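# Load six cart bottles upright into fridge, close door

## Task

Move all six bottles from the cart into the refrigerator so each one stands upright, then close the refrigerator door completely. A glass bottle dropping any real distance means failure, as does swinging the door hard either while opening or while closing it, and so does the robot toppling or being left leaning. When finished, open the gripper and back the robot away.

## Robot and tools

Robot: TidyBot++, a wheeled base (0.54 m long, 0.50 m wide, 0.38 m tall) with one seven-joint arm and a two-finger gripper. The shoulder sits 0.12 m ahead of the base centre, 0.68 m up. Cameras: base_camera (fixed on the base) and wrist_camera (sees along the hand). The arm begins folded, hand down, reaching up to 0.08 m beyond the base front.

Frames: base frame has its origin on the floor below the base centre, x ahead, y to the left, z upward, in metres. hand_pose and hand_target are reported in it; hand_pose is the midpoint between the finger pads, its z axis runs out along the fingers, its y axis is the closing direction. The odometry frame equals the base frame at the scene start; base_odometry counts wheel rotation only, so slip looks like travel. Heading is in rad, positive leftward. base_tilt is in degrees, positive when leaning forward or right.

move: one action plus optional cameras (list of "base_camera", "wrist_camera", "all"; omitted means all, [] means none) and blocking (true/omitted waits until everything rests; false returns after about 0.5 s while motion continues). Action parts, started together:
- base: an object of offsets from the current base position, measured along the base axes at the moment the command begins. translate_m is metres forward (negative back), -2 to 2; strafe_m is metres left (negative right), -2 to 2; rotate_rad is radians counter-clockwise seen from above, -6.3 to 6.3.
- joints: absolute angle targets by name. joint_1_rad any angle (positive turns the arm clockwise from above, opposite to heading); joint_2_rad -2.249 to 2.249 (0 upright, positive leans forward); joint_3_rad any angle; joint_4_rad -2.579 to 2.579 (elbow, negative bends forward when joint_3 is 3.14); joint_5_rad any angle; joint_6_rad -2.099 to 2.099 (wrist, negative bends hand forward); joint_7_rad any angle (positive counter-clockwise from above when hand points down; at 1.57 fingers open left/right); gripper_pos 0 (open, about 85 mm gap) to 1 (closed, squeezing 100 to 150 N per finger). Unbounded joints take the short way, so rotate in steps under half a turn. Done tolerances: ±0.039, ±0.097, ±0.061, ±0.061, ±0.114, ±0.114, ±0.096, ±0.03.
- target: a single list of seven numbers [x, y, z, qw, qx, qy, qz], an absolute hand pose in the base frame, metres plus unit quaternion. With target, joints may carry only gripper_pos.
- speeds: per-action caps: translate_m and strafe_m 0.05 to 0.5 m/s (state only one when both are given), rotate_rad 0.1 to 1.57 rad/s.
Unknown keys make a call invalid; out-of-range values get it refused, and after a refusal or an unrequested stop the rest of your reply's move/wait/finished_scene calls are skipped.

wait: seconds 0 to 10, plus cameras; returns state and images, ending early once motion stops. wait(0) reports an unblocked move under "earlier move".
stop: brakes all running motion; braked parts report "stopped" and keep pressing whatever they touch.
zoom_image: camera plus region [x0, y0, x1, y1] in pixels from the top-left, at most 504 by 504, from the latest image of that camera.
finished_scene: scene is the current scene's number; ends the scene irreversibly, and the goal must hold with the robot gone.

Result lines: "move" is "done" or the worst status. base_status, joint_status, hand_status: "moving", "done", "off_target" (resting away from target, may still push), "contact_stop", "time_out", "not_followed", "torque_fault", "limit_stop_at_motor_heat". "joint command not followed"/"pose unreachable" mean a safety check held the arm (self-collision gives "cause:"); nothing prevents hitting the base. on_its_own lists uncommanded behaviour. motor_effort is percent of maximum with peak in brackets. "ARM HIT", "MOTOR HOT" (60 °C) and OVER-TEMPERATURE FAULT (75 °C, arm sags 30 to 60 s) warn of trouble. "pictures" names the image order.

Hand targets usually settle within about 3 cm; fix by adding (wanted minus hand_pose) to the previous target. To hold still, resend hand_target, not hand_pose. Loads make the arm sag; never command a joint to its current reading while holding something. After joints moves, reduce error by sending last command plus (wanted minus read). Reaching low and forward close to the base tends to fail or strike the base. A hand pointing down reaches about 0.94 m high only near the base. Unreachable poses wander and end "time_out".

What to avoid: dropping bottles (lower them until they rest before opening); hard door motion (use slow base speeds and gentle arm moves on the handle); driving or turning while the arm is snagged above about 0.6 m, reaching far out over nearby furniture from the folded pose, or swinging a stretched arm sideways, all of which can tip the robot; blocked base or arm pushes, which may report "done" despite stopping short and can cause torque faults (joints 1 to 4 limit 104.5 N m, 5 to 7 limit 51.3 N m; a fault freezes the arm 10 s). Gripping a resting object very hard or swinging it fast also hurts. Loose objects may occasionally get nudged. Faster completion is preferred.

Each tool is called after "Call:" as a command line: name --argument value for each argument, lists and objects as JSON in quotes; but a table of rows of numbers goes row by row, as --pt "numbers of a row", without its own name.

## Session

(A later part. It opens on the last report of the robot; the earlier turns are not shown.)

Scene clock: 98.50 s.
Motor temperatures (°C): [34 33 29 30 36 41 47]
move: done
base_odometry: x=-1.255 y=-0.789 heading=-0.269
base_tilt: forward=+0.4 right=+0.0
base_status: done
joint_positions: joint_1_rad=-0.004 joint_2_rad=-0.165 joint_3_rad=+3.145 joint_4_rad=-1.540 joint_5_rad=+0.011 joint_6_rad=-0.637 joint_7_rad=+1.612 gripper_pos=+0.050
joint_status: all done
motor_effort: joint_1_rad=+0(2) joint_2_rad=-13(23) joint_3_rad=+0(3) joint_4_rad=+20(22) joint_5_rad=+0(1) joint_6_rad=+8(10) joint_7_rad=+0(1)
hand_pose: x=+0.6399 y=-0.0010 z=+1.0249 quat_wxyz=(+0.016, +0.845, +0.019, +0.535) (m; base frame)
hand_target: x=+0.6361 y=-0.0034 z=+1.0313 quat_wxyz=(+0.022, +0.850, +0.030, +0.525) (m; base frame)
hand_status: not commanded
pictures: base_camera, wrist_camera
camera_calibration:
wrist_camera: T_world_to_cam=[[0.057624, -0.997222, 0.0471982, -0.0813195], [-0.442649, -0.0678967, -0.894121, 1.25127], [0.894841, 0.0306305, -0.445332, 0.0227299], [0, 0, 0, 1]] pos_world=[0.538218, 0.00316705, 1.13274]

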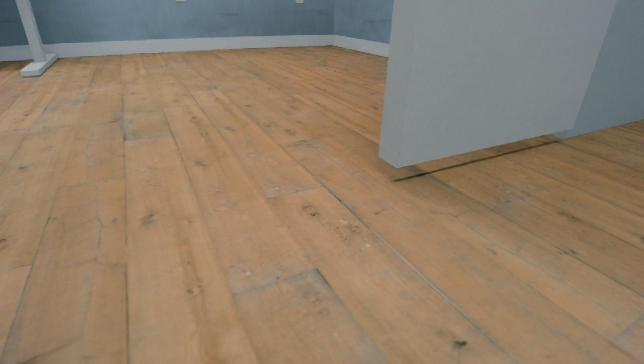

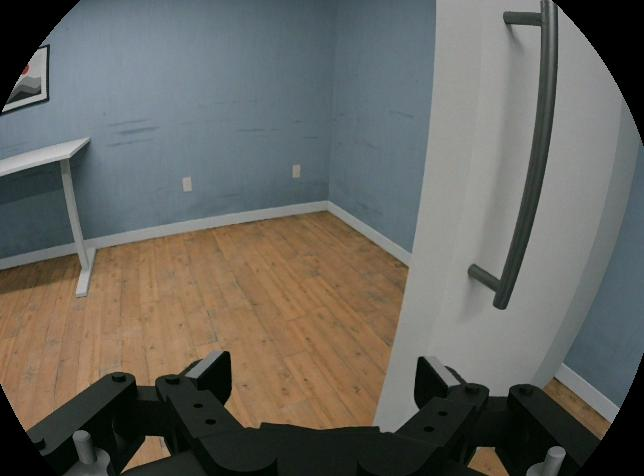

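Call:
move --base '{"translate_m": 0.4715, "strafe_m": 0.378}' --cameras '[]'

Call:
move --base '{"translate_m": -0.14, "strafe_m": 0.85, "rotate_rad": -2.48}'

Scene clock: 101.40 s.
Motor temperatures (°C): [34 33 29 30 36 41 47]
move: done
base_odometry: x=-0.700 y=-0.550 heading=-0.269
base_tilt: forward=+0.4 right=-0.1
base_status: done
joint_positions: joint_1_rad=-0.004 joint_2_rad=-0.164 joint_3_rad=+3.146 joint_4_rad=-1.540 joint_5_rad=+0.011 joint_6_rad=-0.641 joint_7_rad=+1.612 gripper_pos=+0.050
joint_status: not commanded
motor_effort: joint_1_rad=+0(1) joint_2_rad=-14(16) joint_3_rad=+0(2) joint_4_rad=+20(20) joint_5_rad=+0(1) joint_6_rad=+8(9) joint_7_rad=+0(1)
hand_pose: x=+0.6397 y=-0.0015 z=+1.0231 quat_wxyz=(+0.016, +0.846, +0.019, +0.533) (m; base frame)
hand_target: x=+0.6361 y=-0.0034 z=+1.0313 quat_wxyz=(+0.022, +0.850, +0.030, +0.525) (m; base frame)
hand_status: not commanded
pictures: none
No camera images: "cameras" was empty.

Scene clock: 104.87 s.
Motor temperatures (°C): [34 33 29 30 36 41 47]
move: done
base_odometry: x=-0.609 y=+0.307 heading=-2.750
base_tilt: forward=+0.4 right=+0.0
base_status: done
joint_positions: joint_1_rad=-0.002 joint_2_rad=-0.164 joint_3_rad=+3.154 joint_4_rad=-1.540 joint_5_rad=+0.011 joint_6_rad=-0.642 joint_7_rad=+1.612 gripper_pos=+0.050
joint_status: not commanded
motor_effort: joint_1_rad=+0(2) joint_2_rad=-13(16) joint_3_rad=+0(3) joint_4_rad=+19(20) joint_5_rad=+0(1) joint_6_rad=+8(9) joint_7_rad=-1(1)
hand_pose: x=+0.6397 y=-0.0067 z=+1.0229 quat_wxyz=(+0.018, +0.846, +0.015, +0.532) (m; base frame)
hand_target: x=+0.6361 y=-0.0034 z=+1.0313 quat_wxyz=(+0.022, +0.850, +0.030, +0.525) (m; base frame)
hand_status: not commanded
pictures: base_camera, wrist_camera
camera_calibration:
wrist_camera: T_world_to_cam=[[0.0478029, -0.997823, 0.0454226, -0.0788139], [-0.448827, -0.0620828, -0.89146, 1.2503], [0.892339, 0.0222275, -0.450817, 0.0294479], [0, 0, 0, 1]] pos_world=[0.538658, -0.0016747, 1.13145]

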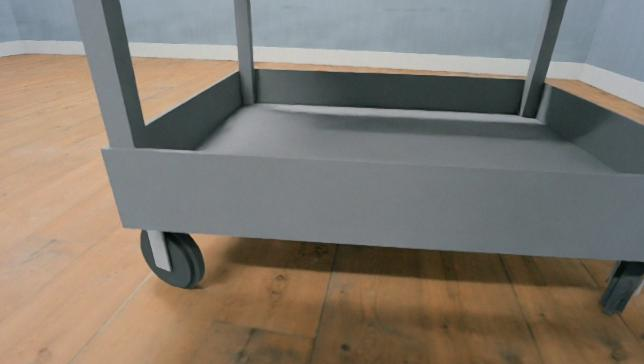

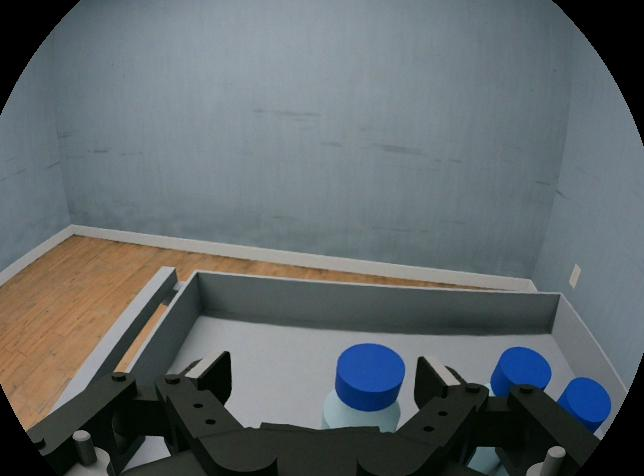

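Call:
move --base '{"strafe_m": -0.042}' --speeds '{"strafe_m": 0.2}'

Call:
zoom_image --camera "wrist_camera" --region '[220, 280, 640, 476]'

Scene clock: 107.03 s.
Motor temperatures (°C): [34 33 29 30 36 41 47]
move: done
base_odometry: x=-0.625 y=+0.346 heading=-2.750
base_tilt: forward=+0.4 right=+0.0
base_status: done
joint_positions: joint_1_rad=+0.000 joint_2_rad=-0.164 joint_3_rad=+3.154 joint_4_rad=-1.540 joint_5_rad=+0.011 joint_6_rad=-0.642 joint_7_rad=+1.612 gripper_pos=+0.050
joint_status: not commanded
motor_effort: joint_1_rad=+0(2) joint_2_rad=-14(15) joint_3_rad=+0(2) joint_4_rad=+20(20) joint_5_rad=+0(1) joint_6_rad=+9(9) joint_7_rad=+0(1)
hand_pose: x=+0.6396 y=-0.0075 z=+1.0229 quat_wxyz=(+0.018, +0.846, +0.014, +0.532) (m; base frame)
hand_target: x=+0.6361 y=-0.0034 z=+1.0313 quat_wxyz=(+0.022, +0.850, +0.030, +0.525) (m; base frame)
hand_status: not commanded
pictures: base_camera, wrist_camera
camera_calibration:
wrist_camera: T_world_to_cam=[[0.0462523, -0.997898, 0.0453872, -0.0786049], [-0.448951, -0.0613543, -0.891448, 1.25032], [0.892359, 0.0208548, -0.450845, 0.0294847], [0, 0, 0, 1]] pos_world=[0.538655, -0.00234235, 1.13145]

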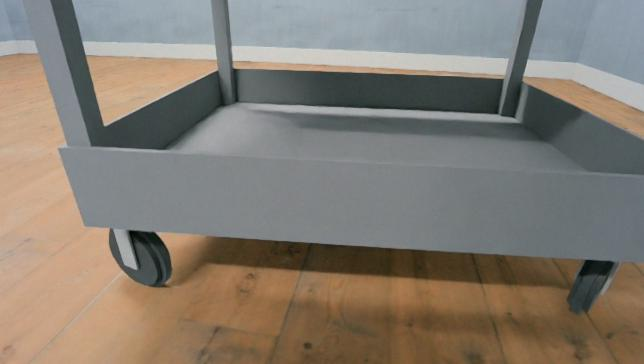

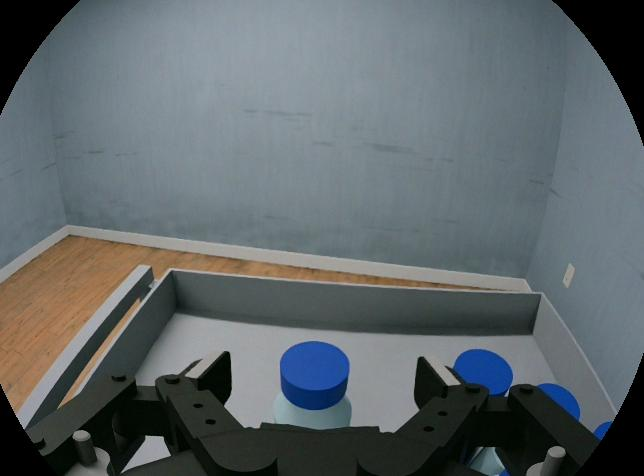

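Scaled by 1.200.

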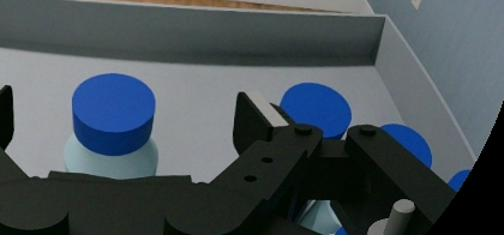

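Call:
move --base '{"translate_m": 0.065, "strafe_m": 0.004}' --speeds '{"translate_m": 0.1}' --joints '{"joint_1_rad": 0.0, "joint_2_rad": -0.14, "joint_3_rad": 3.15, "joint_4_rad": -1.82, "joint_5_rad": 0.0, "joint_6_rad": -0.355, "joint_7_rad": 1.65}'

Scene clock: 109.20 s.
Motor temperatures (°C): [34 33 29 30 36 41 47]
move: done
base_odometry: x=-0.684 y=+0.318 heading=-2.750
base_tilt: forward=+0.4 right=+0.0
base_status: done
joint_positions: joint_1_rad=+0.000 joint_2_rad=-0.148 joint_3_rad=+3.154 joint_4_rad=-1.789 joint_5_rad=+0.011 joint_6_rad=-0.420 joint_7_rad=+1.612 gripper_pos=+0.050
joint_status: all done
motor_effort: joint_1_rad=+0(1) joint_2_rad=-15(17) joint_3_rad=+0(1) joint_4_rad=+20(21) joint_5_rad=+0(1) joint_6_rad=+9(9) joint_7_rad=+0(1)
hand_pose: x=+0.6453 y=-0.0067 z=+0.9292 quat_wxyz=(+0.017, +0.857, +0.015, +0.514) (m; base frame)
hand_target: x=+0.6512 y=-0.0034 z=+0.9248 quat_wxyz=(+0.023, +0.850, +0.030, +0.525) (m; base frame)
hand_status: not commanded
pictures: base_camera, wrist_camera
camera_calibration:
wrist_camera: T_world_to_cam=[[0.0506374, -0.997782, 0.0432048, -0.0746095], [-0.486537, -0.0624252, -0.871427, 1.17497], [0.872191, 0.023106, -0.488619, 0.030309], [0, 0, 0, 1]] pos_world=[0.549011, -0.00179632, 1.04194]

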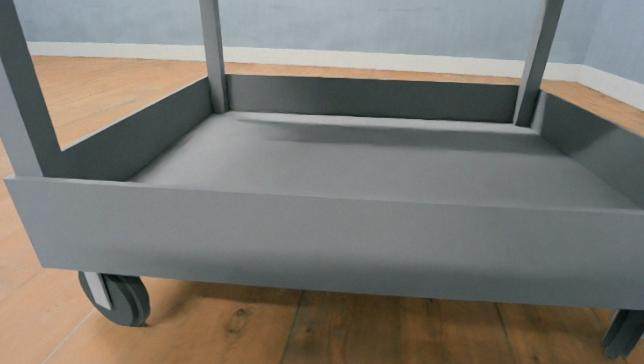

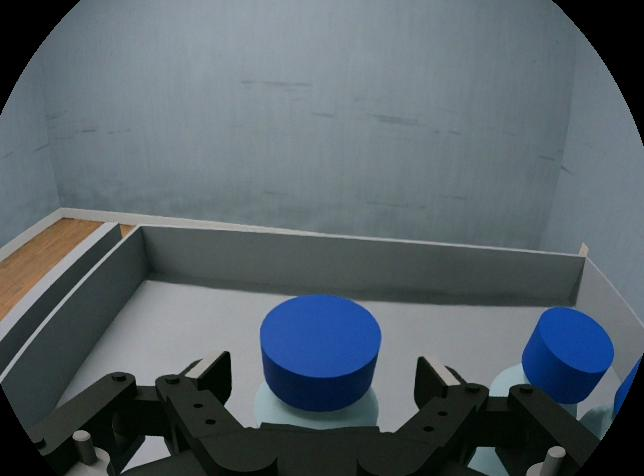

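Call:
move --base '{"translate_m": 0.02}' --speeds '{"translate_m": 0.08}' --joints '{"joint_1_rad": 0.0, "joint_2_rad": -0.11, "joint_3_rad": 3.15, "joint_4_rad": -1.95, "joint_5_rad": 0.0, "joint_6_rad": -0.20, "joint_7_rad": 1.65}' --cameras '["wrist_camera"]'

Call:
move --base '{"translate_m": 0.006}' --speeds '{"translate_m": 0.08}' --joints '{"joint_1_rad": 0.0, "joint_2_rad": -0.085, "joint_3_rad": 3.15, "joint_4_rad": -2.075, "joint_5_rad": 0.0, "joint_6_rad": -0.045, "joint_7_rad": 1.65}' --cameras '["wrist_camera"]'

Scene clock: 111.23 s.
Motor temperatures (°C): [34 33 29 30 36 41 47]
move: done
base_odometry: x=-0.702 y=+0.310 heading=-2.750
base_tilt: forward=+0.4 right=+0.0
base_status: done
joint_positions: joint_1_rad=+0.000 joint_2_rad=-0.125 joint_3_rad=+3.154 joint_4_rad=-1.922 joint_5_rad=+0.011 joint_6_rad=-0.265 joint_7_rad=+1.612 gripper_pos=+0.050
joint_status: all done
motor_effort: joint_1_rad=+1(2) joint_2_rad=-15(17) joint_3_rad=+0(1) joint_4_rad=+20(21) joint_5_rad=+0(1) joint_6_rad=+9(10) joint_7_rad=+0(1)
hand_pose: x=+0.6476 y=-0.0061 z=+0.8819 quat_wxyz=(+0.017, +0.858, +0.016, +0.514) (m; base frame)
hand_target: x=+0.6536 y=-0.0033 z=+0.8757 quat_wxyz=(+0.023, +0.852, +0.030, +0.523) (m; base frame)
hand_status: not commanded
pictures: wrist_camera
camera_calibration:
wrist_camera: T_world_to_cam=[[0.0523044, -0.997699, 0.043134, -0.0730967], [-0.487223, -0.0631985, -0.870988, 1.135], [0.87171, 0.0245406, -0.489408, 0.00616169], [0, 0, 0, 1]] pos_world=[0.551448, -0.00134974, 0.994736]

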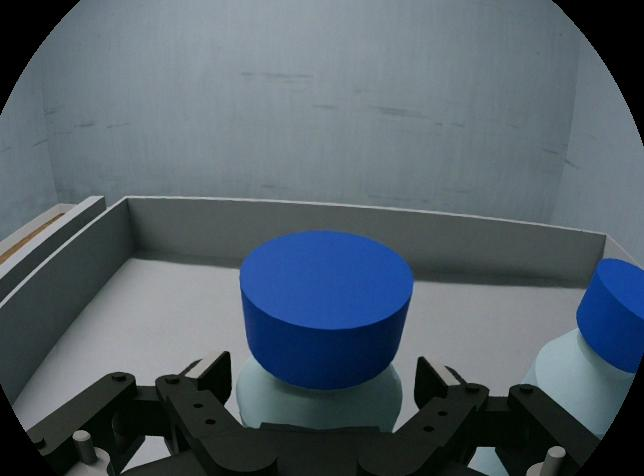

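Scene clock: 112.53 s.
Motor temperatures (°C): [34 33 29 30 36 41 47]
move: done
base_odometry: x=-0.708 y=+0.308 heading=-2.750
base_tilt: forward=+0.4 right=-0.1
base_status: done
joint_positions: joint_1_rad=+0.000 joint_2_rad=-0.104 joint_3_rad=+3.154 joint_4_rad=-2.046 joint_5_rad=+0.011 joint_6_rad=-0.110 joint_7_rad=+1.612 gripper_pos=+0.050
joint_status: all done
motor_effort: joint_1_rad=+1(1) joint_2_rad=-15(17) joint_3_rad=+0(1) joint_4_rad=+19(20) joint_5_rad=+0(1) joint_6_rad=+8(10) joint_7_rad=+0(1)
hand_pose: x=+0.6443 y=-0.0054 z=+0.8424 quat_wxyz=(+0.017, +0.855, +0.017, +0.518) (m; base frame)
hand_target: x=+0.6489 y=-0.0032 z=+0.8337 quat_wxyz=(+0.023, +0.850, +0.030, +0.525) (m; base frame)
hand_status: not commanded
pictures: wrist_camera
camera_calibration:
wrist_camera: T_world_to_cam=[[0.0534177, -0.997621, 0.0435662, -0.0716617], [-0.477973, -0.0638502, -0.876051, 1.09732], [0.876749, 0.0259732, -0.480246, -0.0212997], [0, 0, 0, 1]] pos_world=[0.54699, -0.000874055, 0.954199]

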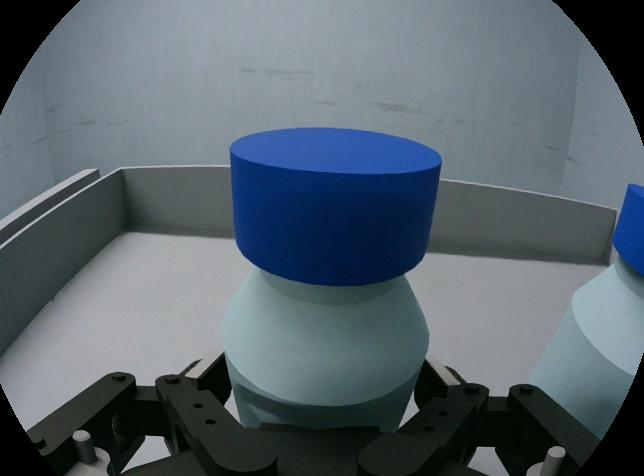

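Call:
move --joints '{"gripper_pos": 0.5}' --cameras '["wrist_camera"]'

Scene clock: 113.83 s.
Motor temperatures (°C): [34 33 29 30 36 41 47]
move: off_target
base_odometry: x=-0.708 y=+0.308 heading=-2.750
base_tilt: forward=+0.4 right=+0.0
base_status: not commanded
joint_positions: joint_1_rad=+0.000 joint_2_rad=-0.104 joint_3_rad=+3.154 joint_4_rad=-2.046 joint_5_rad=+0.011 joint_6_rad=-0.106 joint_7_rad=+1.612 gripper_pos=+0.235
joint_status: gripper_pos off_target (ended at +0.235, target +0.500)
motor_effort: joint_1_rad=+0(1) joint_2_rad=-14(15) joint_3_rad=+0(1) joint_4_rad=+19(20) joint_5_rad=+1(1) joint_6_rad=+9(9) joint_7_rad=+0(1)
hand_pose: x=+0.6448 y=-0.0054 z=+0.8433 quat_wxyz=(+0.017, +0.854, +0.017, +0.520) (m; base frame)
hand_target: x=+0.6489 y=-0.0032 z=+0.8337 quat_wxyz=(+0.023, +0.850, +0.030, +0.525) (m; base frame)
hand_status: not commanded
pictures: wrist_camera
camera_calibration:
wrist_camera: T_world_to_cam=[[0.0534663, -0.997606, 0.0438581, -0.0719209], [-0.474749, -0.0640346, -0.877789, 1.09777], [0.878496, 0.0261105, -0.477036, -0.0251081], [0, 0, 0, 1]] pos_world=[0.547066, -0.000798211, 0.954783]

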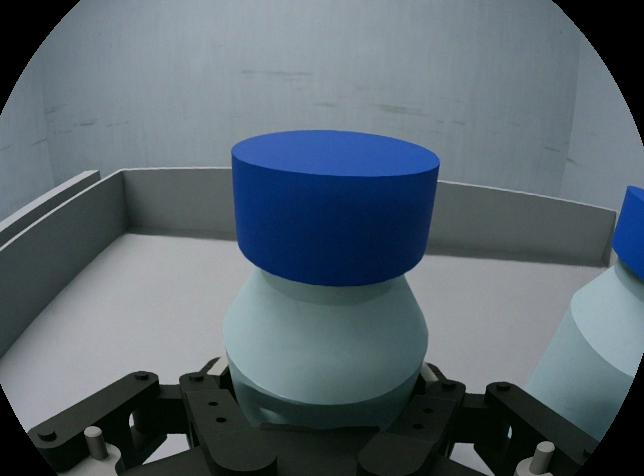

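Call:
move --joints '{"joint_1_rad": 0.0, "joint_2_rad": -0.17, "joint_3_rad": 3.15, "joint_4_rad": -1.5, "joint_5_rad": 0.0, "joint_6_rad": -0.68, "joint_7_rad": 1.65}'

Scene clock: 116.40 s.
Motor temperatures (°C): [34 33 29 30 36 41 47]
move: off_target
base_odometry: x=-0.708 y=+0.308 heading=-2.750
base_tilt: forward=+0.4 right=+0.0
base_status: not commanded
joint_positions: joint_1_rad=+0.000 joint_2_rad=-0.146 joint_3_rad=+3.154 joint_4_rad=-1.571 joint_5_rad=+0.011 joint_6_rad=-0.634 joint_7_rad=+1.612 gripper_pos=+0.235
joint_status: joint_4_rad off_target (ended at -1.571, target -1.500); the others done
motor_effort: joint_1_rad=+1(1) joint_2_rad=-18(20) joint_3_rad=+1(1) joint_4_rad=+23(25) joint_5_rad=+0(1) joint_6_rad=+11(13) joint_7_rad=-1(1)
hand_pose: x=+0.6439 y=-0.0073 z=+0.9978 quat_wxyz=(+0.018, +0.857, +0.014, +0.515) (m; base frame)
hand_target: x=+0.6349 y=-0.0034 z=+1.0391 quat_wxyz=(+0.023, +0.844, +0.030, +0.536) (m; base frame)
hand_status: not commanded
pictures: base_camera, wrist_camera
camera_calibration:
wrist_camera: T_world_to_cam=[[0.0483524, -0.997894, 0.0432503, -0.076707], [-0.484725, -0.0613033, -0.872516, 1.23396], [0.873329, 0.0212237, -0.486668, 0.0623809], [0, 0, 0, 1]] pos_world=[0.547362, -0.00222338, 1.11033]

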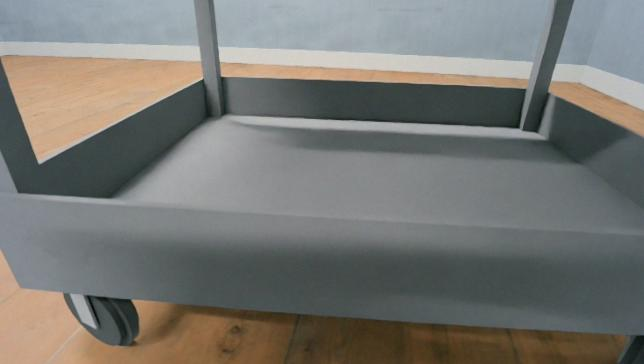

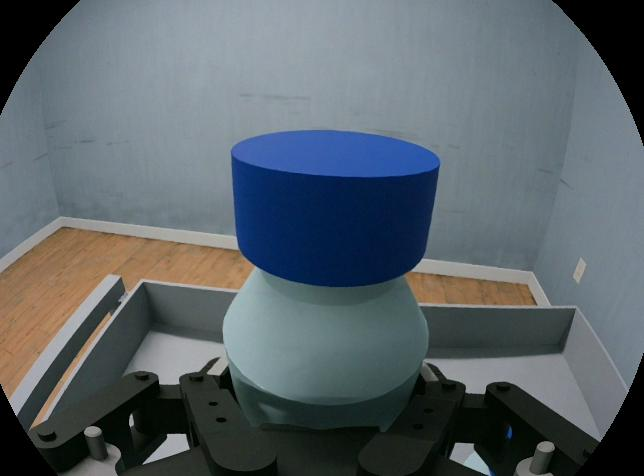

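Call:
move --base '{"translate_m": -0.2}' --speeds '{"translate_m": 0.3}' --joints '{"joint_1_rad": 0.0, "joint_2_rad": -0.19, "joint_3_rad": 3.15, "joint_4_rad": -1.36, "joint_5_rad": 0.0, "joint_6_rad": -0.82, "joint_7_rad": 1.65}'

Scene clock: 119.73 s.
Motor temperatures (°C): [34 33 29 30 36 41 47]
move: off_target
base_odometry: x=-0.523 y=+0.384 heading=-2.750
base_tilt: forward=+0.4 right=+0.0
base_status: done
joint_positions: joint_1_rad=+0.000 joint_2_rad=-0.178 joint_3_rad=+3.153 joint_4_rad=-1.427 joint_5_rad=+0.011 joint_6_rad=-0.777 joint_7_rad=+1.612 gripper_pos=+0.235
joint_status: joint_4_rad off_target (ended at -1.427, target -1.360); the others done
motor_effort: joint_1_rad=+0(2) joint_2_rad=-16(23) joint_3_rad=+0(3) joint_4_rad=+23(24) joint_5_rad=+0(1) joint_6_rad=+11(13) joint_7_rad=+0(1)
hand_pose: x=+0.6223 y=-0.0070 z=+1.0584 quat_wxyz=(+0.018, +0.848, +0.014, +0.529) (m; base frame)
hand_target: x=+0.6134 y=-0.0034 z=+1.0910 quat_wxyz=(+0.023, +0.838, +0.029, +0.544) (m; base frame)
hand_status: not commanded
pictures: base_camera, wrist_camera
camera_calibration:
wrist_camera: T_world_to_cam=[[0.0465199, -0.997917, 0.0446943, -0.0783794], [-0.455886, -0.0610209, -0.887944, 1.27481], [0.888821, 0.0209315, -0.457775, 0.0705287], [0, 0, 0, 1]] pos_world=[0.522125, -0.00190257, 1.16775]

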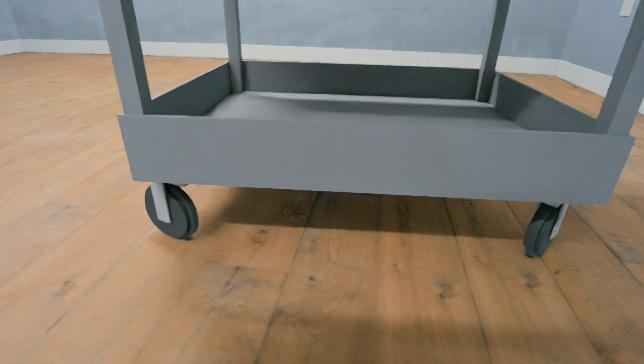

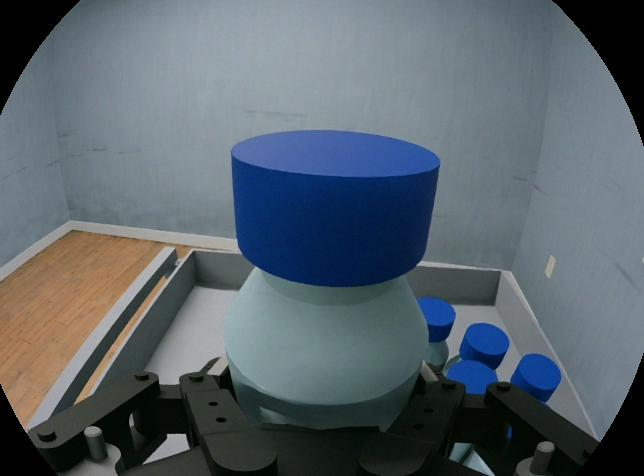

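Call:
move --base '{"translate_m": -0.122, "strafe_m": 0.682, "rotate_rad": 1.457}' --speeds '{"strafe_m": 0.4, "rotate_rad": 0.9}' --cameras '[]'

Call:
move --base '{"translate_m": 0.6, "strafe_m": -0.035}' --speeds '{"translate_m": 0.4}'

Scene clock: 122.97 s.
Motor temperatures (°C): [34 33 29 31 36 41 47]
move: done
base_odometry: x=-0.150 y=-0.200 heading=-1.292
base_tilt: forward=+0.4 right=-0.1
base_status: done
joint_positions: joint_1_rad=+0.001 joint_2_rad=-0.176 joint_3_rad=+3.145 joint_4_rad=-1.427 joint_5_rad=+0.011 joint_6_rad=-0.778 joint_7_rad=+1.612 gripper_pos=+0.235
joint_status: not commanded
motor_effort: joint_1_rad=+0(3) joint_2_rad=-16(19) joint_3_rad=+0(4) joint_4_rad=+23(23) joint_5_rad=+0(2) joint_6_rad=+11(12) joint_7_rad=+0(1)
hand_pose: x=+0.6229 y=-0.0035 z=+1.0571 quat_wxyz=(+0.017, +0.849, +0.017, +0.528) (m; base frame)
hand_target: x=+0.6134 y=-0.0034 z=+1.0910 quat_wxyz=(+0.023, +0.838, +0.029, +0.544) (m; base frame)
hand_status: not commanded
pictures: none
No camera images: "cameras" was empty.

Scene clock: 125.53 s.
Motor temperatures (°C): [34 33 29 31 36 41 47]
move: done
base_odometry: x=-0.018 y=-0.787 heading=-1.292
base_tilt: forward=+0.4 right=+0.0
base_status: done
joint_positions: joint_1_rad=+0.001 joint_2_rad=-0.177 joint_3_rad=+3.145 joint_4_rad=-1.427 joint_5_rad=+0.011 joint_6_rad=-0.780 joint_7_rad=+1.612 gripper_pos=+0.235
joint_status: not commanded
motor_effort: joint_1_rad=+0(1) joint_2_rad=-14(18) joint_3_rad=+0(1) joint_4_rad=+22(23) joint_5_rad=+0(1) joint_6_rad=+11(12) joint_7_rad=+0(1)
hand_pose: x=+0.6222 y=-0.0035 z=+1.0573 quat_wxyz=(+0.017, +0.849, +0.017, +0.527) (m; base frame)
hand_target: x=+0.6134 y=-0.0034 z=+1.0910 quat_wxyz=(+0.023, +0.838, +0.029, +0.544) (m; base frame)
hand_status: not commanded
pictures: base_camera, wrist_camera
camera_calibration:
wrist_camera: T_world_to_cam=[[0.0526403, -0.997565, 0.0457497, -0.0797641], [-0.458648, -0.0648469, -0.886249, 1.27389], [0.887057, 0.0256694, -0.460945, 0.0744765], [0, 0, 0, 1]] pos_world=[0.522403, 0.00112644, 1.16696]

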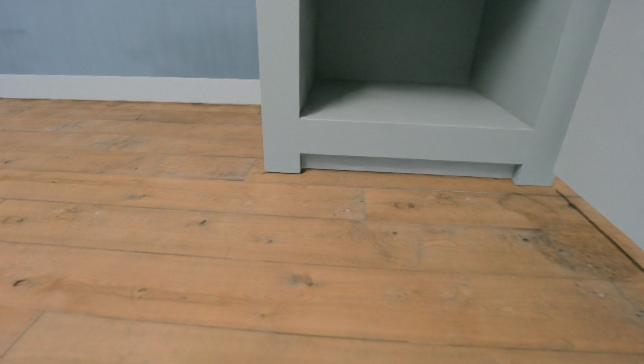

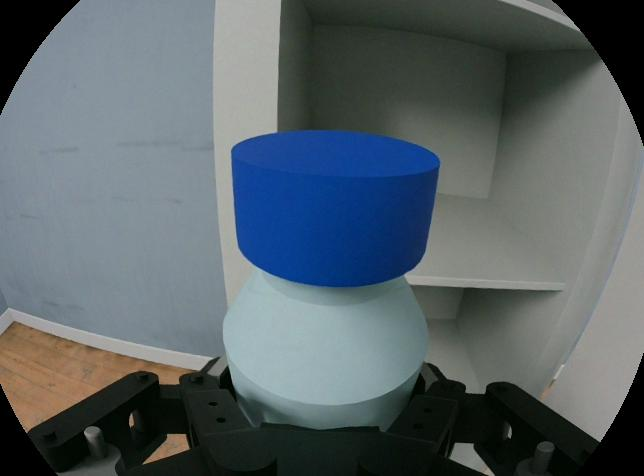

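Call:
zoom_image --camera "base_camera" --region '[240, 100, 600, 220]'

Call:
zoom_image --camera "wrist_camera" --region '[200, 0, 640, 420]'

Scaled by 1.400.

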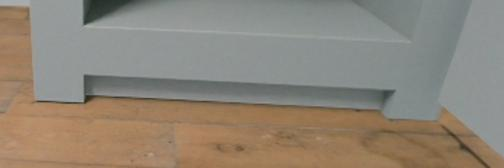

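Scaled by 1.145.

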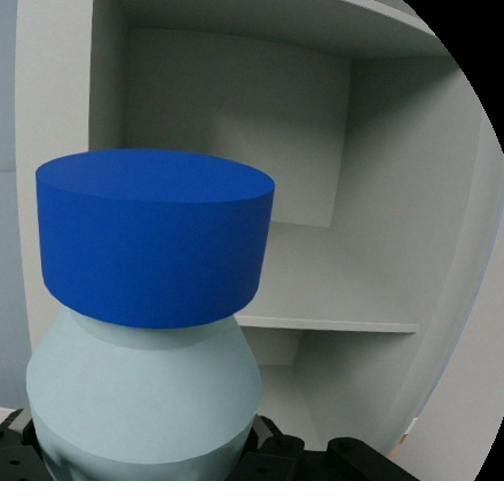

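Call:
move --base '{"translate_m": 0.557, "strafe_m": -0.036}' --speeds '{"translate_m": 0.25}'

Scene clock: 131.30 s.
Motor temperatures (°C): [34 33 29 31 36 41 47]
move: done
base_odometry: x=+0.101 y=-1.332 heading=-1.292
base_tilt: forward=+0.4 right=+0.0
base_status: done
joint_positions: joint_1_rad=+0.001 joint_2_rad=-0.178 joint_3_rad=+3.145 joint_4_rad=-1.427 joint_5_rad=+0.011 joint_6_rad=-0.781 joint_7_rad=+1.612 gripper_pos=+0.235
joint_status: not commanded
motor_effort: joint_1_rad=+0(1) joint_2_rad=-15(18) joint_3_rad=+0(1) joint_4_rad=+22(23) joint_5_rad=+0(1) joint_6_rad=+11(12) joint_7_rad=-1(1)
hand_pose: x=+0.6220 y=-0.0035 z=+1.0573 quat_wxyz=(+0.017, +0.849, +0.017, +0.527) (m; base frame)
hand_target: x=+0.6134 y=-0.0034 z=+1.0910 quat_wxyz=(+0.023, +0.838, +0.029, +0.544) (m; base frame)
hand_status: not commanded
pictures: base_camera, wrist_camera
camera_calibration:
wrist_camera: T_world_to_cam=[[0.0526518, -0.997566, 0.0457232, -0.0797337], [-0.45901, -0.0648391, -0.886062, 1.27381], [0.88687, 0.0256654, -0.461306, 0.0751139], [0, 0, 0, 1]] pos_world=[0.522274, 0.00112541, 1.16697]

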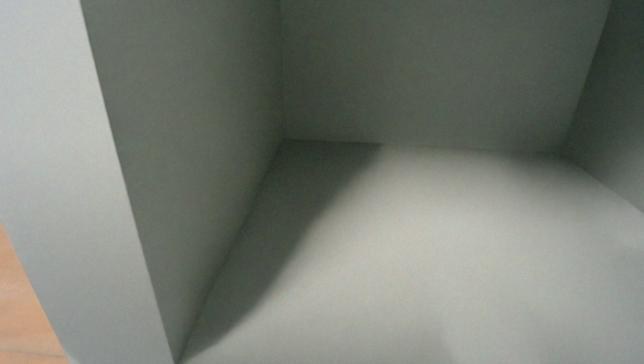

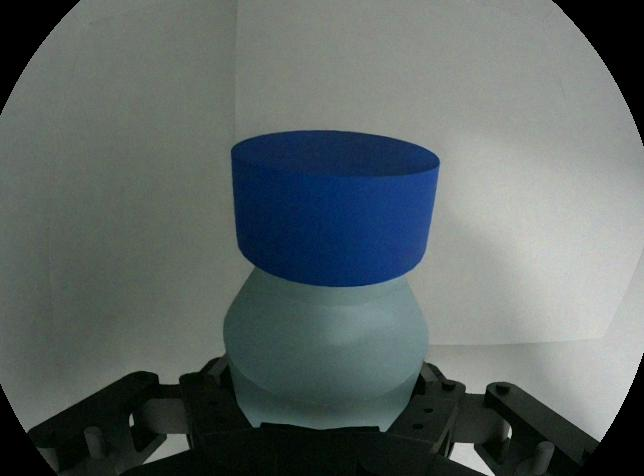

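Call:
move --joints '{"joint_1_rad": 0.0, "joint_2_rad": -0.19, "joint_3_rad": 3.15, "joint_4_rad": -1.57, "joint_5_rad": 0.0, "joint_6_rad": -0.56, "joint_7_rad": 1.65}' --cameras '["wrist_camera"]'

Call:
move --joints '{"joint_1_rad": 0.0, "joint_2_rad": -0.19, "joint_3_rad": 3.15, "joint_4_rad": -1.62, "joint_5_rad": 0.0, "joint_6_rad": -0.51, "joint_7_rad": 1.65}' --cameras '["wrist_camera"]'

Scene clock: 132.93 s.
Motor temperatures (°C): [34 33 29 31 36 41 47]
move: done
base_odometry: x=+0.101 y=-1.332 heading=-1.292
base_tilt: forward=+0.4 right=+0.0
base_status: not commanded
joint_positions: joint_1_rad=+0.001 joint_2_rad=-0.178 joint_3_rad=+3.145 joint_4_rad=-1.561 joint_5_rad=+0.011 joint_6_rad=-0.649 joint_7_rad=+1.612 gripper_pos=+0.235
joint_status: all done
motor_effort: joint_1_rad=+1(1) joint_2_rad=-16(17) joint_3_rad=+0(2) joint_4_rad=+23(24) joint_5_rad=+0(1) joint_6_rad=+11(12) joint_7_rad=-1(1)
hand_pose: x=+0.6324 y=-0.0032 z=+1.0162 quat_wxyz=(+0.017, +0.850, +0.018, +0.527) (m; base frame)
hand_target: x=+0.6386 y=-0.0035 z=+1.0423 quat_wxyz=(+0.024, +0.824, +0.029, +0.565) (m; base frame)
hand_status: not commanded
pictures: wrist_camera
camera_calibration:
wrist_camera: T_world_to_cam=[[0.0541097, -0.997475, 0.0460052, -0.0792926], [-0.460152, -0.0657978, -0.885398, 1.24228], [0.88619, 0.0267392, -0.462551, 0.048651], [0, 0, 0, 1]] pos_world=[0.532815, 0.001346, 1.12606]

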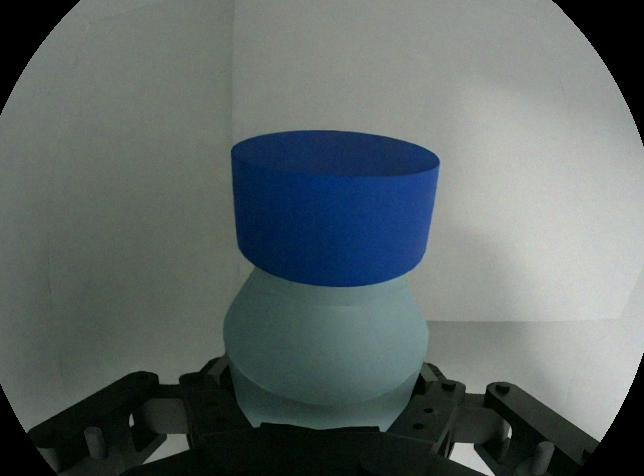

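Scene clock: 133.93 s.
Motor temperatures (°C): [34 33 29 31 36 41 47]
move: done
base_odometry: x=+0.101 y=-1.332 heading=-1.292
base_tilt: forward=+0.4 right=+0.0
base_status: not commanded
joint_positions: joint_1_rad=+0.001 joint_2_rad=-0.178 joint_3_rad=+3.145 joint_4_rad=-1.609 joint_5_rad=+0.011 joint_6_rad=-0.594 joint_7_rad=+1.612 gripper_pos=+0.235
joint_status: all done
motor_effort: joint_1_rad=+0(1) joint_2_rad=-17(18) joint_3_rad=+0(1) joint_4_rad=+23(25) joint_5_rad=+0(1) joint_6_rad=+11(13) joint_7_rad=+0(1)
hand_pose: x=+0.6357 y=-0.0031 z=+1.0028 quat_wxyz=(+0.017, +0.848, +0.018, +0.529) (m; base frame)
hand_target: x=+0.6412 y=-0.0035 z=+1.0268 quat_wxyz=(+0.024, +0.824, +0.029, +0.565) (m; base frame)
hand_status: not commanded
pictures: wrist_camera
camera_calibration:
wrist_camera: T_world_to_cam=[[0.0544173, -0.997437, 0.0464507, -0.0793511], [-0.454844, -0.0661743, -0.888109, 1.23126], [0.888907, 0.0272006, -0.45728, 0.0324901], [0, 0, 0, 1]] pos_world=[0.535469, 0.00144631, 1.11204]

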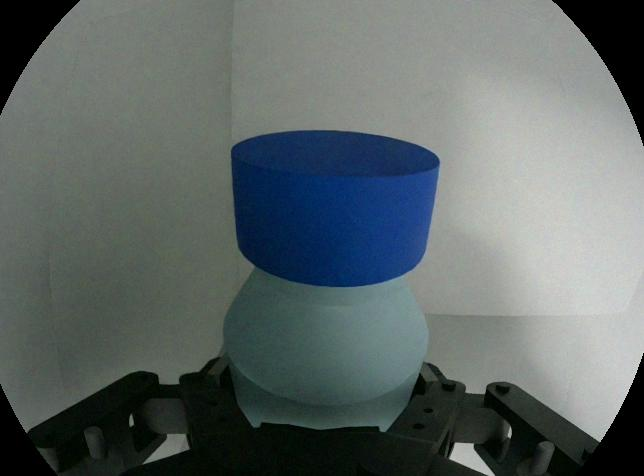

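Call:
move --joints '{"joint_1_rad": 0.0, "joint_2_rad": -0.19, "joint_3_rad": 3.15, "joint_4_rad": -1.65, "joint_5_rad": 0.0, "joint_6_rad": -0.48, "joint_7_rad": 1.65}' --cameras '[]'

Call:
move --joints '{"joint_1_rad": 0.0, "joint_2_rad": -0.19, "joint_3_rad": 3.15, "joint_4_rad": -1.668, "joint_5_rad": 0.0, "joint_6_rad": -0.462, "joint_7_rad": 1.65}' --cameras '[]'

Call:
move --joints '{"joint_1_rad": 0.0, "joint_2_rad": -0.19, "joint_3_rad": 3.15, "joint_4_rad": -1.683, "joint_5_rad": 0.0, "joint_6_rad": -0.447, "joint_7_rad": 1.65}' --cameras '["wrist_camera"]'

Scene clock: 135.17 s.
Motor temperatures (°C): [34 33 29 31 36 41 47]
move: done
base_odometry: x=+0.101 y=-1.332 heading=-1.292
base_tilt: forward=+0.4 right=+0.0
base_status: not commanded
joint_positions: joint_1_rad=+0.001 joint_2_rad=-0.178 joint_3_rad=+3.145 joint_4_rad=-1.638 joint_5_rad=+0.011 joint_6_rad=-0.563 joint_7_rad=+1.612 gripper_pos=+0.235
joint_status: all done
motor_effort: joint_1_rad=+0(1) joint_2_rad=-16(17) joint_3_rad=+0(1) joint_4_rad=+23(24) joint_5_rad=+0(1) joint_6_rad=+11(12) joint_7_rad=+0(1)
hand_pose: x=+0.6371 y=-0.0030 z=+0.9943 quat_wxyz=(+0.017, +0.848, +0.018, +0.530) (m; base frame)
hand_target: x=+0.6424 y=-0.0035 z=+1.0174 quat_wxyz=(+0.024, +0.824, +0.029, +0.565) (m; base frame)
hand_status: not commanded
pictures: none
No camera images: "cameras" was empty.

Scene clock: 135.77 s.
Motor temperatures (°C): [34 33 29 31 36 41 47]
move: done
base_odometry: x=+0.101 y=-1.332 heading=-1.292
base_tilt: forward=+0.4 right=+0.0
base_status: not commanded
joint_positions: joint_1_rad=+0.001 joint_2_rad=-0.178 joint_3_rad=+3.145 joint_4_rad=-1.655 joint_5_rad=+0.011 joint_6_rad=-0.545 joint_7_rad=+1.612 gripper_pos=+0.235
joint_status: all done
motor_effort: joint_1_rad=+0(1) joint_2_rad=-16(17) joint_3_rad=+0(1) joint_4_rad=+23(24) joint_5_rad=+0(1) joint_6_rad=+11(12) joint_7_rad=+0(1)
hand_pose: x=+0.6378 y=-0.0029 z=+0.9892 quat_wxyz=(+0.017, +0.847, +0.018, +0.531) (m; base frame)
hand_target: x=+0.6429 y=-0.0035 z=+1.0118 quat_wxyz=(+0.024, +0.824, +0.029, +0.565) (m; base frame)
hand_status: not commanded
pictures: none
No camera images: "cameras" was empty.

Scene clock: 136.33 s.
Motor temperatures (°C): [34 33 29 31 36 41 47]
move: done
base_odometry: x=+0.101 y=-1.332 heading=-1.292
base_tilt: forward=+0.4 right=+0.0
base_status: not commanded
joint_positions: joint_1_rad=+0.001 joint_2_rad=-0.178 joint_3_rad=+3.145 joint_4_rad=-1.670 joint_5_rad=+0.011 joint_6_rad=-0.530 joint_7_rad=+1.612 gripper_pos=+0.235
joint_status: all done
motor_effort: joint_1_rad=+0(1) joint_2_rad=-16(17) joint_3_rad=+1(1) joint_4_rad=+24(24) joint_5_rad=+0(1) joint_6_rad=+11(12) joint_7_rad=+0(1)
hand_pose: x=+0.6382 y=-0.0029 z=+0.9848 quat_wxyz=(+0.017, +0.847, +0.018, +0.531) (m; base frame)
hand_target: x=+0.6433 y=-0.0035 z=+1.0071 quat_wxyz=(+0.024, +0.824, +0.029, +0.565) (m; base frame)
hand_status: not commanded
pictures: wrist_camera
camera_calibration:
wrist_camera: T_world_to_cam=[[0.0549501, -0.997395, 0.0467247, -0.0790787], [-0.451816, -0.0665681, -0.889624, 1.21601], [0.890417, 0.027774, -0.454297, 0.0181156], [0, 0, 0, 1]] pos_world=[0.537626, 0.00157139, 1.09371]

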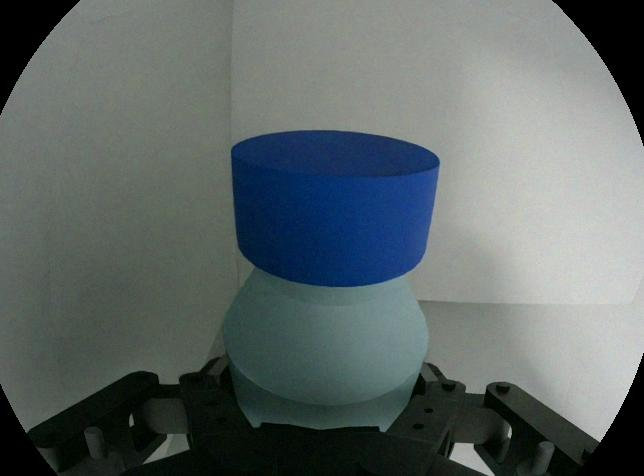

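Call:
move --joints '{"joint_1_rad": 0.0, "joint_2_rad": -0.19, "joint_3_rad": 3.15, "joint_4_rad": -1.698, "joint_5_rad": 0.0, "joint_6_rad": -0.432, "joint_7_rad": 1.65}' --cameras '[]'

Call:
move --joints '{"joint_1_rad": 0.0, "joint_2_rad": -0.19, "joint_3_rad": 3.15, "joint_4_rad": -1.71, "joint_5_rad": 0.0, "joint_6_rad": -0.42, "joint_7_rad": 1.65}' --cameras '["wrist_camera"]'

Scene clock: 137.23 s.
Motor temperatures (°C): [34 33 29 31 36 41 47]
move: done
base_odometry: x=+0.101 y=-1.332 heading=-1.292
base_tilt: forward=+0.4 right=+0.0
base_status: not commanded
joint_positions: joint_1_rad=+0.001 joint_2_rad=-0.178 joint_3_rad=+3.145 joint_4_rad=-1.685 joint_5_rad=+0.011 joint_6_rad=-0.515 joint_7_rad=+1.612 gripper_pos=+0.235
joint_status: all done
motor_effort: joint_1_rad=+1(1) joint_2_rad=-16(17) joint_3_rad=+0(1) joint_4_rad=+23(24) joint_5_rad=+0(1) joint_6_rad=+11(12) joint_7_rad=+0(1)
hand_pose: x=+0.6386 y=-0.0028 z=+0.9802 quat_wxyz=(+0.017, +0.847, +0.018, +0.531) (m; base frame)
hand_target: x=+0.6437 y=-0.0035 z=+1.0024 quat_wxyz=(+0.024, +0.824, +0.029, +0.565) (m; base frame)
hand_status: not commanded
pictures: none
No camera images: "cameras" was empty.

Scene clock: 137.77 s.
Motor temperatures (°C): [34 33 29 31 36 41 47]
move: done
base_odometry: x=+0.101 y=-1.332 heading=-1.292
base_tilt: forward=+0.4 right=+0.0
base_status: not commanded
joint_positions: joint_1_rad=+0.001 joint_2_rad=-0.178 joint_3_rad=+3.145 joint_4_rad=-1.696 joint_5_rad=+0.011 joint_6_rad=-0.503 joint_7_rad=+1.612 gripper_pos=+0.235
joint_status: all done
motor_effort: joint_1_rad=+0(1) joint_2_rad=-16(17) joint_3_rad=+0(2) joint_4_rad=+24(24) joint_5_rad=+0(1) joint_6_rad=+11(12) joint_7_rad=-1(1)
hand_pose: x=+0.6388 y=-0.0028 z=+0.9766 quat_wxyz=(+0.017, +0.847, +0.018, +0.531) (m; base frame)
hand_target: x=+0.6439 y=-0.0035 z=+0.9986 quat_wxyz=(+0.024, +0.824, +0.029, +0.565) (m; base frame)
hand_status: not commanded
pictures: wrist_camera
camera_calibration:
wrist_camera: T_world_to_cam=[[0.0552194, -0.997378, 0.0467751, -0.0788688], [-0.45133, -0.0667204, -0.88986, 1.20893], [0.890647, 0.0280265, -0.453831, 0.0132432], [0, 0, 0, 1]] pos_world=[0.538184, 0.00162689, 1.08547]

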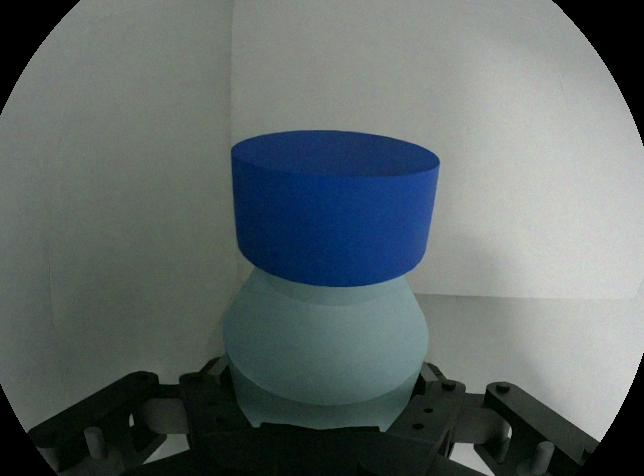

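Call:
move --joints '{"joint_1_rad": 0.0, "joint_2_rad": -0.19, "joint_3_rad": 3.15, "joint_4_rad": -1.722, "joint_5_rad": 0.0, "joint_6_rad": -0.408, "joint_7_rad": 1.65}' --cameras '[]'

Call:
move --joints '{"joint_1_rad": 0.0, "joint_2_rad": -0.19, "joint_3_rad": 3.15, "joint_4_rad": -1.734, "joint_5_rad": 0.0, "joint_6_rad": -0.396, "joint_7_rad": 1.65}' --cameras '["wrist_camera"]'

Scene clock: 139.03 s.
Motor temperatures (°C): [34 33 29 31 36 41 47]
move: done
base_odometry: x=+0.101 y=-1.332 heading=-1.292
base_tilt: forward=+0.4 right=-0.1
base_status: not commanded
joint_positions: joint_1_rad=+0.001 joint_2_rad=-0.178 joint_3_rad=+3.145 joint_4_rad=-1.708 joint_5_rad=+0.011 joint_6_rad=-0.491 joint_7_rad=+1.612 gripper_pos=+0.235
joint_status: all done
motor_effort: joint_1_rad=+1(1) joint_2_rad=-16(17) joint_3_rad=+0(1) joint_4_rad=+23(24) joint_5_rad=+0(1) joint_6_rad=+11(12) joint_7_rad=+0(1)
hand_pose: x=+0.6390 y=-0.0028 z=+0.9729 quat_wxyz=(+0.017, +0.847, +0.018, +0.531) (m; base frame)
hand_target: x=+0.6441 y=-0.0035 z=+0.9949 quat_wxyz=(+0.024, +0.824, +0.029, +0.565) (m; base frame)
hand_status: not commanded
pictures: none
No camera images: "cameras" was empty.

Scene clock: 139.57 s.
Motor temperatures (°C): [34 33 29 31 36 41 47]
move: done
base_odometry: x=+0.101 y=-1.332 heading=-1.292
base_tilt: forward=+0.4 right=-0.1
base_status: not commanded
joint_positions: joint_1_rad=+0.001 joint_2_rad=-0.178 joint_3_rad=+3.145 joint_4_rad=-1.720 joint_5_rad=+0.011 joint_6_rad=-0.479 joint_7_rad=+1.612 gripper_pos=+0.235
joint_status: all done
motor_effort: joint_1_rad=+0(1) joint_2_rad=-16(17) joint_3_rad=+0(1) joint_4_rad=+23(24) joint_5_rad=+0(1) joint_6_rad=+12(12) joint_7_rad=+0(0)
hand_pose: x=+0.6391 y=-0.0027 z=+0.9691 quat_wxyz=(+0.017, +0.847, +0.018, +0.531) (m; base frame)
hand_target: x=+0.6442 y=-0.0035 z=+0.9911 quat_wxyz=(+0.024, +0.824, +0.029, +0.565) (m; base frame)
hand_status: not commanded
pictures: wrist_camera
camera_calibration:
wrist_camera: T_world_to_cam=[[0.0554819, -0.997363, 0.04678, -0.0786311], [-0.451393, -0.0668461, -0.889818, 1.20238], [0.890599, 0.0282526, -0.453911, 0.00968533], [0, 0, 0, 1]] pos_world=[0.538481, 0.00167681, 1.07797]

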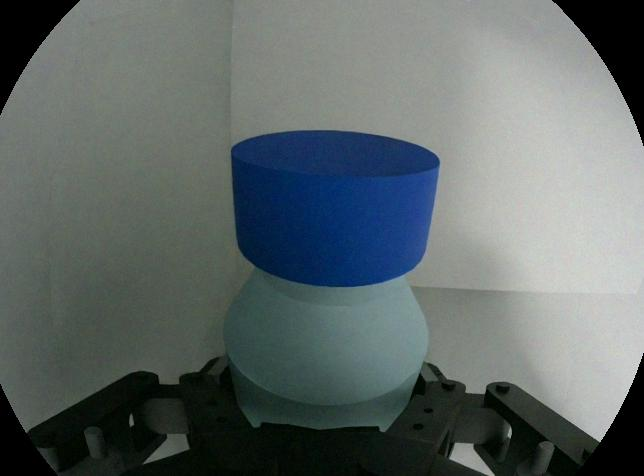

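Call:
move --joints '{"joint_1_rad": 0.0, "joint_2_rad": -0.19, "joint_3_rad": 3.15, "joint_4_rad": -1.75, "joint_5_rad": 0.0, "joint_6_rad": -0.38, "joint_7_rad": 1.65}' --cameras '[]'

Call:
move --joints '{"joint_1_rad": 0.0, "joint_2_rad": -0.19, "joint_3_rad": 3.15, "joint_4_rad": -1.766, "joint_5_rad": 0.0, "joint_6_rad": -0.364, "joint_7_rad": 1.65}' --cameras '["wrist_camera"]'

Scene clock: 140.87 s.
Motor temperatures (°C): [34 33 29 31 36 41 47]
move: done
base_odometry: x=+0.101 y=-1.332 heading=-1.292
base_tilt: forward=+0.4 right=+0.0
base_status: not commanded
joint_positions: joint_1_rad=+0.001 joint_2_rad=-0.178 joint_3_rad=+3.145 joint_4_rad=-1.735 joint_5_rad=+0.011 joint_6_rad=-0.461 joint_7_rad=+1.612 gripper_pos=+0.235
joint_status: all done
motor_effort: joint_1_rad=+1(1) joint_2_rad=-16(17) joint_3_rad=+0(1) joint_4_rad=+23(24) joint_5_rad=+0(1) joint_6_rad=+11(12) joint_7_rad=+0(1)
hand_pose: x=+0.6397 y=-0.0027 z=+0.9653 quat_wxyz=(+0.017, +0.846, +0.018, +0.532) (m; base frame)
hand_target: x=+0.6443 y=-0.0035 z=+0.9861 quat_wxyz=(+0.024, +0.824, +0.029, +0.565) (m; base frame)
hand_status: not commanded
pictures: none
No camera images: "cameras" was empty.

Scene clock: 141.43 s.
Motor temperatures (°C): [34 33 29 31 36 41 47]
move: done
base_odometry: x=+0.101 y=-1.332 heading=-1.292
base_tilt: forward=+0.4 right=+0.0
base_status: not commanded
joint_positions: joint_1_rad=+0.001 joint_2_rad=-0.178 joint_3_rad=+3.145 joint_4_rad=-1.745 joint_5_rad=+0.011 joint_6_rad=-0.441 joint_7_rad=+1.612 gripper_pos=+0.235
joint_status: all done
motor_effort: joint_1_rad=+1(1) joint_2_rad=-15(16) joint_3_rad=+0(1) joint_4_rad=+22(23) joint_5_rad=+0(1) joint_6_rad=+11(11) joint_7_rad=+0(1)
hand_pose: x=+0.6408 y=-0.0026 z=+0.9656 quat_wxyz=(+0.017, +0.843, +0.018, +0.537) (m; base frame)
hand_target: x=+0.6443 y=-0.0034 z=+0.9810 quat_wxyz=(+0.024, +0.824, +0.029, +0.565) (m; base frame)
hand_status: not commanded
pictures: wrist_camera
camera_calibration:
wrist_camera: T_world_to_cam=[[0.0552138, -0.997338, 0.047631, -0.0791015], [-0.438708, -0.0670845, -0.896122, 1.198], [0.896932, 0.0285821, -0.441245, -0.00965294], [0, 0, 0, 1]] pos_world=[0.538598, 0.00175224, 1.07306]

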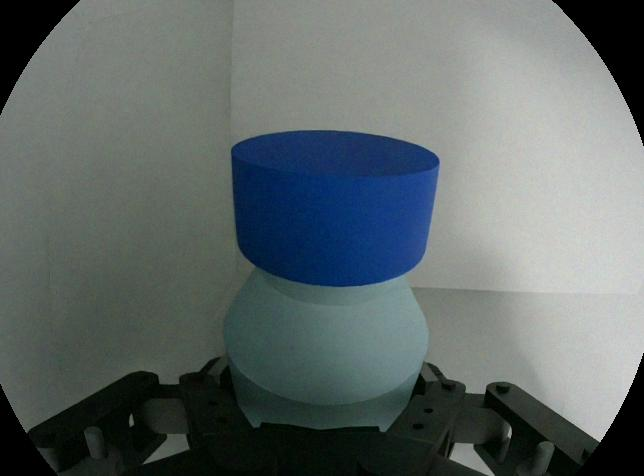

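Call:
move --joints '{"joint_1_rad": 0.0, "joint_2_rad": -0.19, "joint_3_rad": 3.15, "joint_4_rad": -1.766, "joint_5_rad": 0.0, "joint_6_rad": -0.395, "joint_7_rad": 1.65}' --cameras '[]'

Call:
move --joints '{"gripper_pos": 0.0}' --cameras '["wrist_camera"]'

Scene clock: 142.50 s.
Motor temperatures (°C): [34 33 29 31 36 41 47]
move: done
base_odometry: x=+0.101 y=-1.332 heading=-1.292
base_tilt: forward=+0.4 right=-0.1
base_status: not commanded
joint_positions: joint_1_rad=+0.001 joint_2_rad=-0.178 joint_3_rad=+3.145 joint_4_rad=-1.745 joint_5_rad=+0.011 joint_6_rad=-0.441 joint_7_rad=+1.612 gripper_pos=+0.235
joint_status: all done
motor_effort: joint_1_rad=+0(1) joint_2_rad=-15(16) joint_3_rad=+0(1) joint_4_rad=+22(23) joint_5_rad=+0(1) joint_6_rad=+11(11) joint_7_rad=+0(1)
hand_pose: x=+0.6408 y=-0.0026 z=+0.9656 quat_wxyz=(+0.017, +0.843, +0.018, +0.537) (m; base frame)
hand_target: x=+0.6407 y=-0.0034 z=+0.9721 quat_wxyz=(+0.023, +0.833, +0.029, +0.552) (m; base frame)
hand_status: not commanded
pictures: none
No camera images: "cameras" was empty.

Scene clock: 143.33 s.
Motor temperatures (°C): [34 33 29 31 36 41 47]
move: done
base_odometry: x=+0.101 y=-1.332 heading=-1.292
base_tilt: forward=+0.4 right=+0.0
base_status: not commanded
joint_positions: joint_1_rad=+0.001 joint_2_rad=-0.183 joint_3_rad=+3.145 joint_4_rad=-1.745 joint_5_rad=+0.011 joint_6_rad=-0.441 joint_7_rad=+1.612 gripper_pos=+0.000
joint_status: all done
motor_effort: joint_1_rad=+1(1) joint_2_rad=-14(16) joint_3_rad=+0(1) joint_4_rad=+20(23) joint_5_rad=+0(0) joint_6_rad=+9(11) joint_7_rad=+0(1)
hand_pose: x=+0.6397 y=-0.0026 z=+0.9679 quat_wxyz=(+0.017, +0.842, +0.018, +0.539) (m; base frame)
hand_target: x=+0.6407 y=-0.0034 z=+0.9721 quat_wxyz=(+0.023, +0.833, +0.029, +0.552) (m; base frame)
hand_status: not commanded
pictures: wrist_camera
camera_calibration:
wrist_camera: T_world_to_cam=[[0.0549984, -0.997337, 0.0478935, -0.0792606], [-0.43452, -0.0670926, -0.89816, 1.19882], [0.898982, 0.0285867, -0.437053, -0.0130349], [0, 0, 0, 1]] pos_world=[0.536987, 0.00175473, 1.07483]

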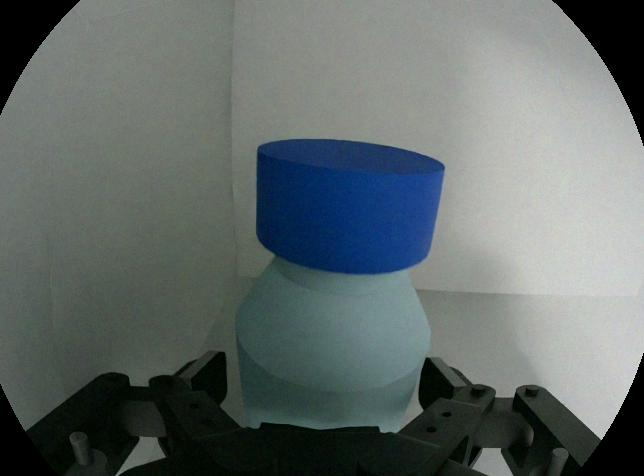

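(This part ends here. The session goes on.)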